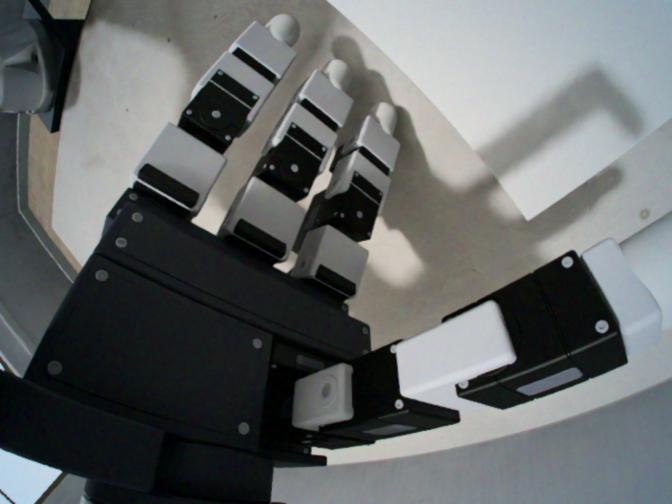

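Call:
move(target=[0,0,0,0,0,0,-0.06,0,-0.576,-0.696,0.571,-0.678,-0.226,-0.168,-0.06,0,-0.576,-0.696,-0.06,0,-0.576,-0.696,0.5,-0.85,0,0,0,0,0,0,-0.06,0,-0.576,-0.696,0.571,-0.678,-0.226,-0.168,-0.06,0,-0.576,-0.696,-0.06,0,-0.576,-0.696,0.5,-0.85])

Call:
move(target=[-0.0986,0,-0.2115,0,0,0,-0.06,0,-0.576,-0.696,0.571,-0.678,-0.226,-0.168,-0.06,0,-0.576,-0.696,-0.06,0,-0.576,-0.696,0.5,-0.85,0.0986,0,-0.2115,0,0,0,-0.06,0,-0.576,-0.696,0.571,-0.678,-0.226,-0.168,-0.06,0,-0.576,-0.696,-0.06,0,-0.576,-0.696,0.5,-0.85], speed=0.05, cameras=["all"])

Scene clock: 2576.60 s.
left_arm: end_effector_position=(+0.5599, +0.1155, +0.1177) hand_goal=(-0.060, +0.000, -0.576, -0.696, +0.570, -0.678, -0.226, -0.168, -0.060, +0.000, -0.576, -0.696, -0.060, +0.000, -0.576, -0.696) hand_measured=(-0.170, -0.008, -0.606, -0.712, +0.568, -0.678, -0.224, -0.168, -0.166, -0.002, -0.602, -0.708, -0.140, -0.002, -0.600, -0.708) hand_current_ma=(-297, -3, -32, -11, +0, +0, +1, +0, -280, -1, -25, -8, -182, -1, -23, -8) hand_state=(blocked, goal, blocked, goal, goal, goal, goal, goal, blocked, goal, blocked, goal, blocked, goal, blocked, goal) hand_current_limit=0.50 hand_speed=-0.85 end_effector_quat_wxyz=(+0.000, +0.976, +0.000, -0.217) | right_arm: end_effector_position=(+0.5604, -0.1141, +0.1177) hand_goal=(-0.060, +0.000, -0.576, -0.696, +0.570, -0.678, -0.226, -0.168, -0.060, +0.000, -0.576, -0.696, -0.060, +0.000, -0.576, -0.696) hand_measured=(-0.182, +0.000, -0.596, -0.704, +0.568, -0.678, -0.224, -0.168, -0.188, +0.000, -0.600, -0.708, -0.200, +0.000, -0.602, -0.708) hand_current_ma=(-413, +2, -76, -31, -4, +2, +9, +1, -412, +0, -91, -43, -413, +0, -103, -45) hand_state=(blocked, goal, blocked, goal, goal, goal, goal, goal, blocked, goal, blocked, goal, blocked, goal, blocked, goal) hand_current_limit=0.50 hand_speed=-0.85 end_effector_quat_wxyz=(-0.217, +0.003, +0.976, +0.001)
Joint positions: left_arm=[2.973 -1.983 -1.62 -1.54 1.496 -4.874] | right_arm=[0.188 -1.172 1.641 -1.609 -1.491 4.883]
Joint torques (N m): left_arm=[7 30.03 28.6 -0.31 -1.42 2.16] | right_arm=[-8.28 -26.73 -25.89 -0.56 2.2 -0.89]
Wrist force (N): left_arm=[0.1 -7.4 0.6] | right_arm=[0.3 -6.0 1.0]
Wrist torque (N m): left_arm=[0.83 0.31 -0.10] | right_arm=[0.88 -0.25 0.05]
Wrist force, peak (N): left_arm=[0.1 -7.7 0.6] | right_arm=[0.5 -6.5 1.1]
Hand target: left_arm +0.5598, +0.1155, +0.1177; +0.000, +0.976, +0.000, -0.217 | right_arm +0.5604, -0.1141, +0.1177; -0.217, +0.003, +0.976, +0.001
Off the commanded pose: left_arm 0.000 m, 0 deg | right_arm 0.000 m, 0 deg.
move: done

Scene clock: 2579.93 s.
left_arm: end_effector_position=(+0.5600, +0.1154, +0.2575) hand_goal=(-0.060, +0.000, -0.576, -0.696, +0.570, -0.678, -0.226, -0.168, -0.060, +0.000, -0.576, -0.696, -0.060, +0.000, -0.576, -0.696) hand_measured=(-0.166, -0.008, -0.606, -0.712, +0.568, -0.678, -0.224, -0.168, -0.162, -0.004, -0.602, -0.708, -0.138, -0.004, -0.600, -0.708) hand_current_ma=(-285, -3, -32, -12, +0, +0, +1, +0, -267, -1, -25, -8, -170, -1, -23, -8) hand_state=(blocked, goal, blocked, goal, goal, goal, goal, goal, blocked, goal, blocked, goal, blocked, goal, blocked, goal) hand_current_limit=0.50 hand_speed=-0.85 end_effector_quat_wxyz=(+0.000, +0.976, +0.000, -0.217) | right_arm: end_effector_position=(+0.5605, -0.1142, +0.2575) hand_goal=(-0.060, +0.000, -0.576, -0.696, +0.570, -0.678, -0.226, -0.168, -0.060, +0.000, -0.576, -0.696, -0.060, +0.000, -0.576, -0.696) hand_measured=(-0.182, +0.000, -0.600, -0.708, +0.568, -0.678, -0.224, -0.168, -0.188, -0.002, -0.604, -0.710, -0.200, -0.002, -0.606, -0.710) hand_current_ma=(-413, -1, -93, -41, -5, +2, +9, +1, -412, -4, -107, -52, -413, -4, -118, -53) hand_state=(blocked, goal, blocked, goal, goal, goal, goal, goal, blocked, goal, blocked, goal, blocked, goal, blocked, goal) hand_current_limit=0.50 hand_speed=-0.85 end_effector_quat_wxyz=(-0.217, +0.003, +0.976, +0.001)
Joint positions: left_arm=[2.973 -1.888 -1.38 -1.875 1.496 -4.874] | right_arm=[0.187 -1.269 1.402 -1.273 -1.491 4.883]
Joint torques (N m): left_arm=[2.99 40.08 33.14 -0.67 -1.62 2.21] | right_arm=[-9.54 -53.17 -28.71 0.18 0.75 -1.1]
Wrist force (N): left_arm=[0.4 -7.2 0.3] | right_arm=[0.3 -6.1 1.6]
Wrist torque (N m): left_arm=[0.82 0.22 -0.03] | right_arm=[0.91 -0.29 0.03]
Wrist force, peak (N): left_arm=[0.3 -7.6 0.3] | right_arm=[0.0 -6.4 1.9]
Hand target: left_arm +0.5600, +0.1155, +0.2577; +0.000, +0.976, +0.000, -0.217 | right_arm +0.5605, -0.1142, +0.2577; -0.217, +0.003, +0.976, +0.001
Off the commanded pose: left_arm 0.000 m, 0 deg | right_arm 0.000 m, 0 deg.
move: done
camera_calibration:
cam_left_wrist: T_world_to_cam=[[-0.729946, 0.606412, 0.315347, 0.222928], [0.677906, 0.583375, 0.447344, -0.605083], [0.0873096, 0.540312, -0.836923, 0.230723], [0, 0, 0, 1]] pos_world=[0.55277, 0.0931417, 0.393478]
cam_right_wrist: T_world_to_cam=[[0.675451, 0.663154, -0.322478, -0.190156], [0.7191, -0.495528, 0.487182, -0.634357], [0.16328, -0.560962, -0.811579, 0.177078], [0, 0, 0, 1]] pos_world=[0.555694, -0.0889053, 0.391439]

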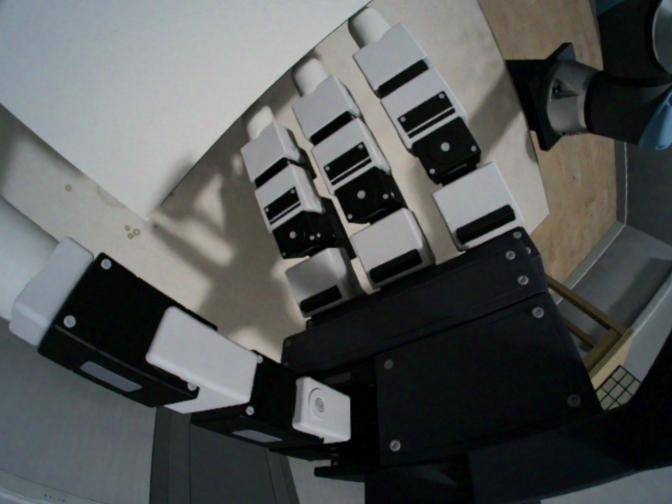

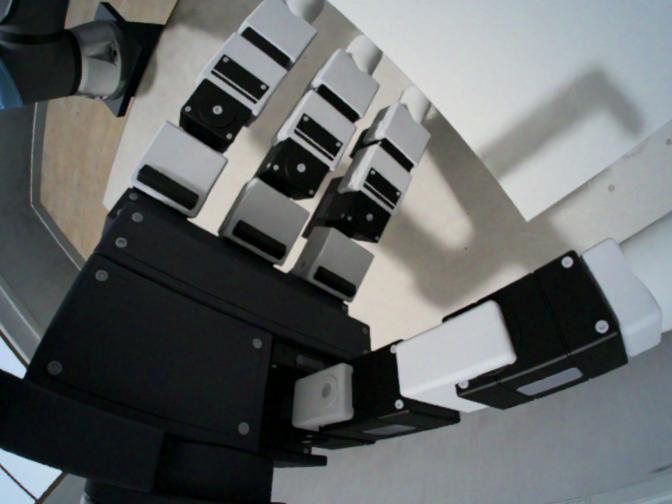

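Call:
move(target=[[-0.0367,0,-0.0052,0,0.0833,0,-0.06,0,-0.576,-0.696,0.571,-0.678,-0.226,-0.168,-0.06,0,-0.576,-0.696,-0.06,0,-0.576,-0.696,0.5,-0.85,0.0367,0,-0.0052,0,-0.0833,0,-0.06,0,-0.576,-0.696,0.571,-0.678,-0.226,-0.168,-0.06,0,-0.576,-0.696,-0.06,0,-0.576,-0.696,0.5,-0.85],[-0.0733,0,-0.0005,0,0.1667,0,-0.06,0,-0.576,-0.696,0.571,-0.678,-0.226,-0.168,-0.06,0,-0.576,-0.696,-0.06,0,-0.576,-0.696,0.5,-0.85,0.0733,0,-0.0005,0,-0.1667,0,-0.06,0,-0.576,-0.696,0.571,-0.678,-0.226,-0.168,-0.06,0,-0.576,-0.696,-0.06,0,-0.576,-0.696,0.5,-0.85],[-0.1078,0,0.0132,0,0.25,0,-0.06,0,-0.576,-0.696,0.571,-0.678,-0.226,-0.168,-0.06,0,-0.576,-0.696,-0.06,0,-0.576,-0.696,0.5,-0.85,0.1078,0,0.0132,0,-0.25,0,-0.06,0,-0.576,-0.696,0.571,-0.678,-0.226,-0.168,-0.06,0,-0.576,-0.696,-0.06,0,-0.576,-0.696,0.5,-0.85],[-0.1373,0,0.0357,0,0.3333,0,-0.06,0,-0.576,-0.696,0.571,-0.678,-0.226,-0.168,-0.06,0,-0.576,-0.696,-0.06,0,-0.576,-0.696,0.5,-0.85,0.1373,0,0.0357,0,-0.3333,0,-0.06,0,-0.576,-0.696,0.571,-0.678,-0.226,-0.168,-0.06,0,-0.576,-0.696,-0.06,0,-0.576,-0.696,0.5,-0.85],[-0.1602,0,0.0648,0,0.4167,0,-0.06,0,-0.576,-0.696,0.571,-0.678,-0.226,-0.168,-0.06,0,-0.576,-0.696,-0.06,0,-0.576,-0.696,0.5,-0.85,0.1602,0,0.0648,0,-0.4167,0,-0.06,0,-0.576,-0.696,0.571,-0.678,-0.226,-0.168,-0.06,0,-0.576,-0.696,-0.06,0,-0.576,-0.696,0.5,-0.85],[-0.1743,0,0.0988,0,0.5,0,-0.06,0,-0.576,-0.696,0.571,-0.678,-0.226,-0.168,-0.06,0,-0.576,-0.696,-0.06,0,-0.576,-0.696,0.5,-0.85,0.1743,0,0.0988,0,-0.5,0,-0.06,0,-0.576,-0.696,0.571,-0.678,-0.226,-0.168,-0.06,0,-0.576,-0.696,-0.06,0,-0.576,-0.696,0.5,-0.85]], speed=0.12, blend=0.005, cameras=["all"])

Scene clock: 2605.43 s.
left_arm: end_effector_position=(+0.4401, +0.1156, +0.2483) hand_goal=(-0.060, +0.000, -0.576, -0.696, +0.570, -0.678, -0.226, -0.168, -0.060, +0.000, -0.576, -0.696, -0.060, +0.000, -0.576, -0.696) hand_measured=(-0.158, +0.006, -0.606, -0.712, +0.576, -0.678, -0.224, -0.168, -0.152, +0.010, -0.604, -0.710, -0.126, +0.010, -0.602, -0.710) hand_current_ma=(-247, +2, -35, -13, +2, +0, +1, +0, -225, +5, -29, -9, -132, +5, -27, -9) hand_state=(blocked, goal, blocked, goal, goal, goal, goal, goal, blocked, goal, blocked, goal, blocked, goal, blocked, goal) hand_current_limit=0.50 hand_speed=-0.85 end_effector_quat_wxyz=(+0.000, +0.844, +0.000, +0.537) | right_arm: end_effector_position=(+0.4407, -0.1134, +0.2483) hand_goal=(-0.060, +0.000, -0.576, -0.696, +0.570, -0.678, -0.226, -0.168, -0.060, +0.000, -0.576, -0.696, -0.060, +0.000, -0.576, -0.696) hand_measured=(-0.182, +0.012, -0.604, -0.710, +0.576, -0.678, -0.224, -0.168, -0.188, +0.010, -0.606, -0.712, -0.196, +0.010, -0.610, -0.712) hand_current_ma=(-412, +36, -111, -49, +21, +2, +9, +1, -412, +33, -121, -59, -412, +32, -136, -62) hand_state=(blocked, goal, blocked, goal, goal, goal, goal, goal, blocked, goal, blocked, goal, blocked, goal, blocked, goal) hand_current_limit=0.50 hand_speed=-0.85 end_effector_quat_wxyz=(+0.537, +0.003, +0.844, -0.002)
Joint positions: left_arm=[2.659 -1.649 -2.591 0.61 2.014 -4.936] | right_arm=[0.525 -1.498 2.595 -3.743 -2.042 4.954]
Joint torques (N m): left_arm=[-17.35 7.54 8.7 5.11 -1.15 1.73] | right_arm=[15.07 -3.18 -8.86 -5.66 0.32 -0.62]
Wrist force (N): left_arm=[-1.2 -9.7 0.8] | right_arm=[0.3 -6.3 2.1]
Wrist torque (N m): left_arm=[0.83 -0.19 0.15] | right_arm=[1.12 0.21 -0.35]
Wrist force, peak (N): left_arm=[-0.7 -9.9 0.6] | right_arm=[-0.1 -6.6 2.0]
Hand target: left_arm +0.4401, +0.1156, +0.2483; +0.000, +0.844, +0.000, +0.537 | right_arm +0.4407, -0.1134, +0.2483; +0.537, +0.003, +0.844, -0.002
Off the commanded pose: left_arm 0.000 m, 0 deg | right_arm 0.000 m, 0 deg.
move: done
camera_calibration:
cam_left_wrist: T_world_to_cam=[[-0.315198, 0.606059, -0.730303, 0.215414], [-0.446862, 0.584103, 0.677597, -0.0820326], [0.837236, 0.539922, 0.0867169, -0.325934], [0, 0, 0, 1]] pos_world=[0.304124, 0.0933406, 0.241166]
cam_right_wrist: T_world_to_cam=[[0.327766, 0.664974, 0.671103, -0.206092], [-0.490695, -0.487194, 0.722399, -0.0675863], [0.807334, -0.566085, 0.166614, -0.337633], [0, 0, 0, 1]] pos_world=[0.306968, -0.0870105, 0.243388]

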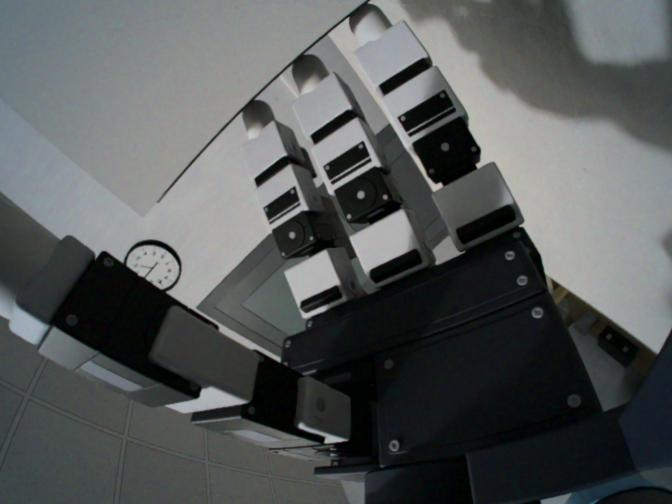

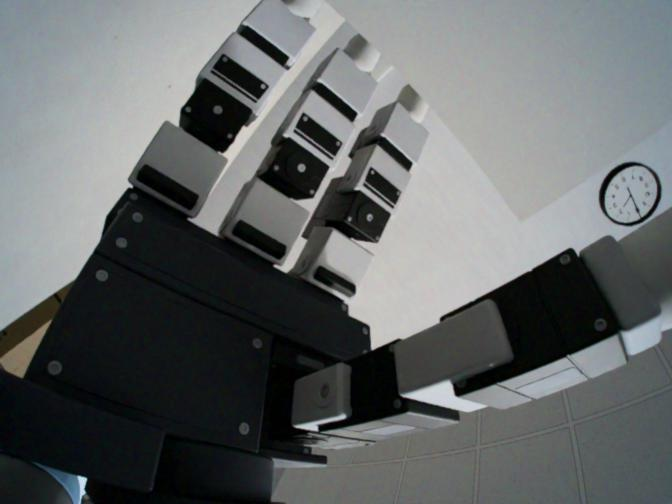

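Call:
move(target=[-0.0479,0,0.1142,0,0,0,-0.06,0,-0.576,-0.696,0.571,-0.678,-0.226,-0.168,-0.06,0,-0.576,-0.696,-0.06,0,-0.576,-0.696,0.5,-0.85,0.0479,0,0.1142,0,0,0,-0.06,0,-0.576,-0.696,0.571,-0.678,-0.226,-0.168,-0.06,0,-0.576,-0.696,-0.06,0,-0.576,-0.696,0.5,-0.85], speed=0.05)

Call:
move(target=[-0.0453,0,0.0211,0,0,0,-0.06,0,-0.576,-0.696,0.571,-0.678,-0.226,-0.168,-0.06,0,-0.576,-0.696,-0.06,0,-0.576,-0.696,0.5,-0.85,0.0453,0,0.0211,0,0,0,-0.06,0,-0.576,-0.696,0.571,-0.678,-0.226,-0.168,-0.06,0,-0.576,-0.696,-0.06,0,-0.576,-0.696,0.5,-0.85], speed=0.008, stop_force=3, cameras=["all"])

Scene clock: 2619.97 s.
left_arm: end_effector_position=(+0.4900, +0.1155, +0.1933) hand_goal=(-0.060, +0.000, -0.576, -0.696, +0.570, -0.678, -0.226, -0.168, -0.060, +0.000, -0.576, -0.696, -0.060, +0.000, -0.576, -0.696) hand_measured=(-0.156, +0.006, -0.606, -0.714, +0.576, -0.678, -0.224, -0.168, -0.150, +0.010, -0.604, -0.710, -0.126, +0.010, -0.602, -0.710) hand_current_ma=(-243, +2, -36, -14, +2, +0, +1, +0, -222, +5, -29, -9, -130, +5, -28, -10) hand_state=(blocked, goal, blocked, goal, goal, goal, goal, goal, blocked, goal, blocked, goal, blocked, goal, blocked, goal) hand_current_limit=0.50 hand_speed=-0.85 end_effector_quat_wxyz=(+0.000, +0.844, +0.000, +0.537) | right_arm: end_effector_position=(+0.4905, -0.1137, +0.1933) hand_goal=(-0.060, +0.000, -0.576, -0.696, +0.570, -0.678, -0.226, -0.168, -0.060, +0.000, -0.576, -0.696, -0.060, +0.000, -0.576, -0.696) hand_measured=(-0.182, +0.012, -0.604, -0.710, +0.576, -0.678, -0.224, -0.168, -0.188, +0.012, -0.608, -0.712, -0.196, +0.010, -0.610, -0.712) hand_current_ma=(-412, +37, -112, -50, +22, +2, +9, +1, -412, +35, -122, -60, -412, +33, -137, -62) hand_state=(blocked, goal, blocked, goal, goal, goal, goal, goal, blocked, goal, blocked, goal, blocked, goal, blocked, goal) hand_current_limit=0.50 hand_speed=-0.85 end_effector_quat_wxyz=(+0.537, +0.003, +0.844, -0.002)
Joint positions: left_arm=[2.738 -1.928 -2.529 0.844 1.944 -4.896] | right_arm=[0.44 -1.218 2.537 -3.984 -1.968 4.91]
Joint torques (N m): left_arm=[8.37 14.67 18.87 5.25 -3.81 1.62] | right_arm=[-9.07 -11.31 -15.42 -5.95 4.74 -0.54]
Wrist force (N): left_arm=[-1.1 -9.2 0.8] | right_arm=[0.3 -5.8 2.2]
Wrist torque (N m): left_arm=[0.77 -0.22 0.15] | right_arm=[1.04 0.22 -0.35]
Wrist force, peak (N): left_arm=[-1.0 -10.1 0.8] | right_arm=[0.1 -6.7 2.1]
Hand target: left_arm +0.4900, +0.1155, +0.1932; +0.000, +0.844, +0.000, +0.537 | right_arm +0.4906, -0.1137, +0.1932; +0.537, +0.003, +0.844, -0.002
Off the commanded pose: left_arm 0.000 m, 0 deg | right_arm 0.000 m, 0 deg.
move: done

Scene clock: 2623.10 s.
left_arm: end_effector_position=(+0.4900, +0.1155, +0.1816) hand_goal=(-0.060, +0.000, -0.576, -0.696, +0.570, -0.678, -0.226, -0.168, -0.060, +0.000, -0.576, -0.696, -0.060, +0.000, -0.576, -0.696) hand_measured=(-0.150, -0.002, -0.606, -0.714, +0.576, -0.678, -0.224, -0.168, -0.148, +0.004, -0.604, -0.710, -0.124, +0.004, -0.602, -0.710) hand_current_ma=(-215, +0, -36, -14, +2, +0, +1, +0, -207, +1, -29, -9, -125, +1, -28, -10) hand_state=(blocked, goal, blocked, goal, goal, goal, goal, goal, blocked, goal, blocked, goal, blocked, goal, blocked, goal) hand_current_limit=0.50 hand_speed=-0.85 end_effector_quat_wxyz=(+0.000, +0.844, +0.000, +0.537) | right_arm: end_effector_position=(+0.4906, -0.1137, +0.1778) hand_goal=(-0.060, +0.000, -0.576, -0.696, +0.570, -0.678, -0.226, -0.168, -0.060, +0.000, -0.576, -0.696, -0.060, +0.000, -0.576, -0.696) hand_measured=(-0.182, -0.004, -0.612, -0.710, +0.576, -0.678, -0.224, -0.168, -0.188, -0.004, -0.612, -0.716, -0.196, -0.004, -0.612, -0.714) hand_current_ma=(-413, -10, -147, -55, +22, +2, +9, +1, -413, -11, -139, -76, -412, -10, -144, -71) hand_state=(blocked, goal, blocked, goal, goal, goal, goal, goal, blocked, goal, blocked, blocked, blocked, goal, blocked, goal) hand_current_limit=0.50 hand_speed=-0.85 end_effector_quat_wxyz=(+0.537, +0.003, +0.844, -0.002)
Joint positions: left_arm=[2.738 -1.975 -2.531 0.892 1.943 -4.896] | right_arm=[0.44 -1.155 2.539 -4.048 -1.968 4.91]
Joint torques (N m): left_arm=[4.63 29 14.47 0.73 -2.88 0.71] | right_arm=[9.12 -40.24 -6.5 -0.23 2.64 1.25]
Wrist force (N): left_arm=[0.1 -10.4 -0.9] | right_arm=[-1.9 -6.6 2.9]
Wrist torque (N m): left_arm=[0.78 -0.36 0.37] | right_arm=[1.02 -0.13 -0.10]
Wrist force, peak (N): left_arm=[2.1 -10.3 -1.6] | right_arm=[-2.0 -8.5 1.7]
Hand target: left_arm +0.4900, +0.1155, +0.1816; +0.000, +0.844, +0.000, +0.537 (not the last commanded pose) | right_arm +0.4906, -0.1137, +0.1778; +0.537, +0.003, +0.844, -0.002 (not the last commanded pose)
Off the commanded pose: left_arm 0.018 m, 0 deg | right_arm 0.015 m, 0 deg.
move: contact (left_arm, right_arm)
camera_calibration:
cam_left_wrist: T_world_to_cam=[[-0.315029, 0.606078, -0.73036, 0.18244], [-0.447009, 0.584092, 0.67751, -0.0144119], [0.837221, 0.539913, 0.0869166, -0.361903], [0, 0, 0, 1]] pos_world=[0.354024, 0.0932406, 0.174467]
cam_right_wrist: T_world_to_cam=[[0.327691, 0.664943, 0.67117, -0.174857], [-0.490825, -0.487192, 0.722312, 0.00769553], [0.807285, -0.566122, 0.166722, -0.366404], [0, 0, 0, 1]] pos_world=[0.356868, -0.0874104, 0.172888]

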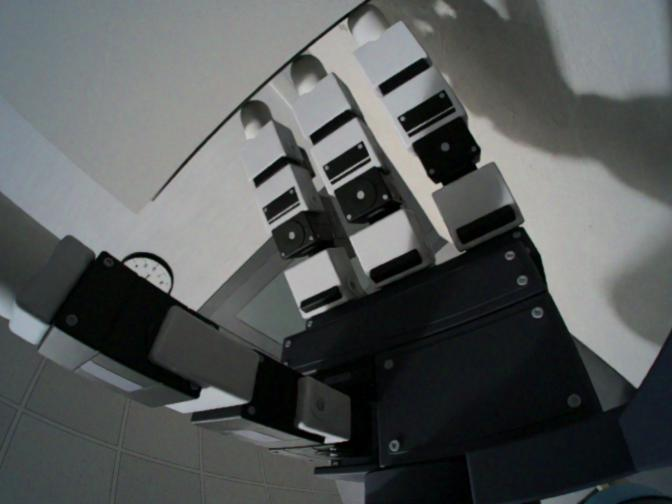

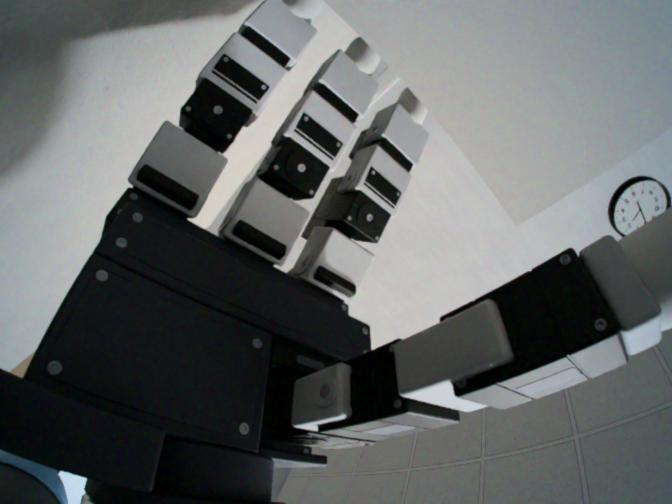

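Call:
move(target=[0,0,0,0,0,0,-0.4,0,-0.576,-0.696,0.571,-0.678,-0.226,-0.168,-0.4,0,-0.576,-0.696,-0.4,0,-0.576,-0.696,0.5,-0.93,0,0,0,0,0,0,-0.4,0,-0.576,-0.696,0.571,-0.678,-0.226,-0.168,-0.4,0,-0.576,-0.696,-0.4,0,-0.576,-0.696,0.5,-0.93], cameras=["all"])

Scene clock: 2629.73 s.
left_arm: end_effector_position=(+0.4900, +0.1155, +0.1816) hand_goal=(-0.400, +0.000, -0.576, -0.696, +0.570, -0.678, -0.226, -0.168, -0.400, +0.000, -0.576, -0.696, -0.400, +0.000, -0.576, -0.696) hand_measured=(-0.398, +0.000, -0.578, -0.698, +0.576, -0.678, -0.224, -0.168, -0.398, +0.004, -0.580, -0.698, -0.398, +0.002, -0.574, -0.694) hand_current_ma=(+0, +0, -1, -1, +2, +0, +1, +0, +0, +1, -1, -1, +0, +0, +0, +0) hand_state=(goal, goal, goal, goal, goal, goal, goal, goal, goal, goal, goal, goal, goal, goal, goal, goal) hand_current_limit=0.50 hand_speed=-0.93 end_effector_quat_wxyz=(+0.000, +0.844, +0.000, +0.537) | right_arm: end_effector_position=(+0.4906, -0.1137, +0.1778) hand_goal=(-0.400, +0.000, -0.576, -0.696, +0.570, -0.678, -0.226, -0.168, -0.400, +0.000, -0.576, -0.696, -0.400, +0.000, -0.576, -0.696) hand_measured=(-0.398, +0.002, -0.580, -0.698, +0.576, -0.678, -0.224, -0.168, -0.398, +0.002, -0.580, -0.698, -0.398, +0.000, -0.580, -0.698) hand_current_ma=(+4, +2, -11, -9, +22, +2, +9, +1, +3, +2, -9, -8, +3, +2, -11, -9) hand_state=(goal, goal, goal, goal, goal, goal, goal, goal, goal, goal, goal, goal, goal, goal, goal, goal) hand_current_limit=0.50 hand_speed=-0.93 end_effector_quat_wxyz=(+0.537, +0.003, +0.844, -0.002)
Joint positions: left_arm=[2.738 -1.975 -2.531 0.892 1.943 -4.896] | right_arm=[0.44 -1.155 2.539 -4.048 -1.968 4.91]
Joint torques (N m): left_arm=[4.53 25.67 8.47 0.75 1.26 0.48] | right_arm=[8.41 -35.91 -12.6 -1.44 -1.55 0.89]
Wrist force (N): left_arm=[0.5 0.7 0.5] | right_arm=[-1.9 3.6 1.9]
Wrist torque (N m): left_arm=[0.27 -0.16 -0.11] | right_arm=[0.36 0.22 -0.11]
Wrist force, peak (N): left_arm=[0.2 -10.5 -0.8] | right_arm=[-2.3 -6.8 2.6]
Hand target: left_arm +0.4900, +0.1155, +0.1816; +0.000, +0.844, +0.000, +0.537 | right_arm +0.4906, -0.1137, +0.1778; +0.537, +0.003, +0.844, -0.002
Off the commanded pose: left_arm 0.000 m, 0 deg | right_arm 0.000 m, 0 deg.
move: done
camera_calibration:
cam_left_wrist: T_world_to_cam=[[-0.315015, 0.60606, -0.730382, 0.182441], [-0.447019, 0.584111, 0.677487, -0.0144058], [0.837221, 0.539913, 0.086917, -0.361903], [0, 0, 0, 1]] pos_world=[0.354024, 0.0932405, 0.174467]
cam_right_wrist: T_world_to_cam=[[0.327691, 0.664943, 0.67117, -0.174857], [-0.490825, -0.487192, 0.722312, 0.00769553], [0.807285, -0.566122, 0.166722, -0.366404], [0, 0, 0, 1]] pos_world=[0.356868, -0.0874104, 0.172888]

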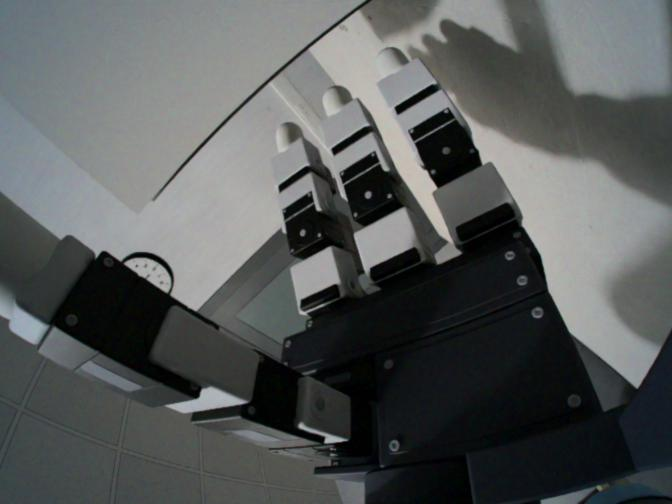

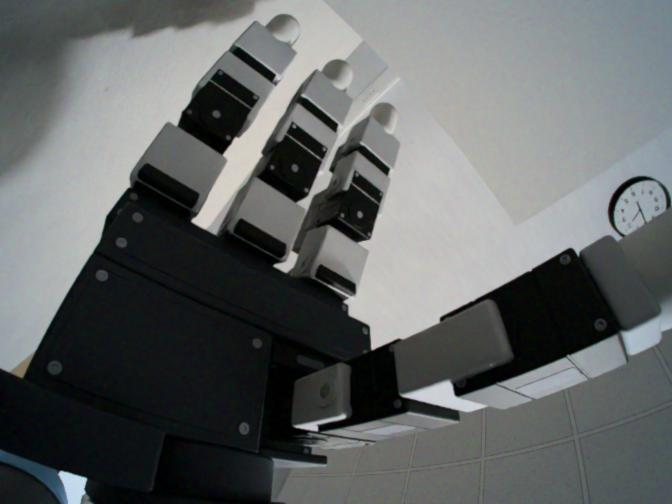

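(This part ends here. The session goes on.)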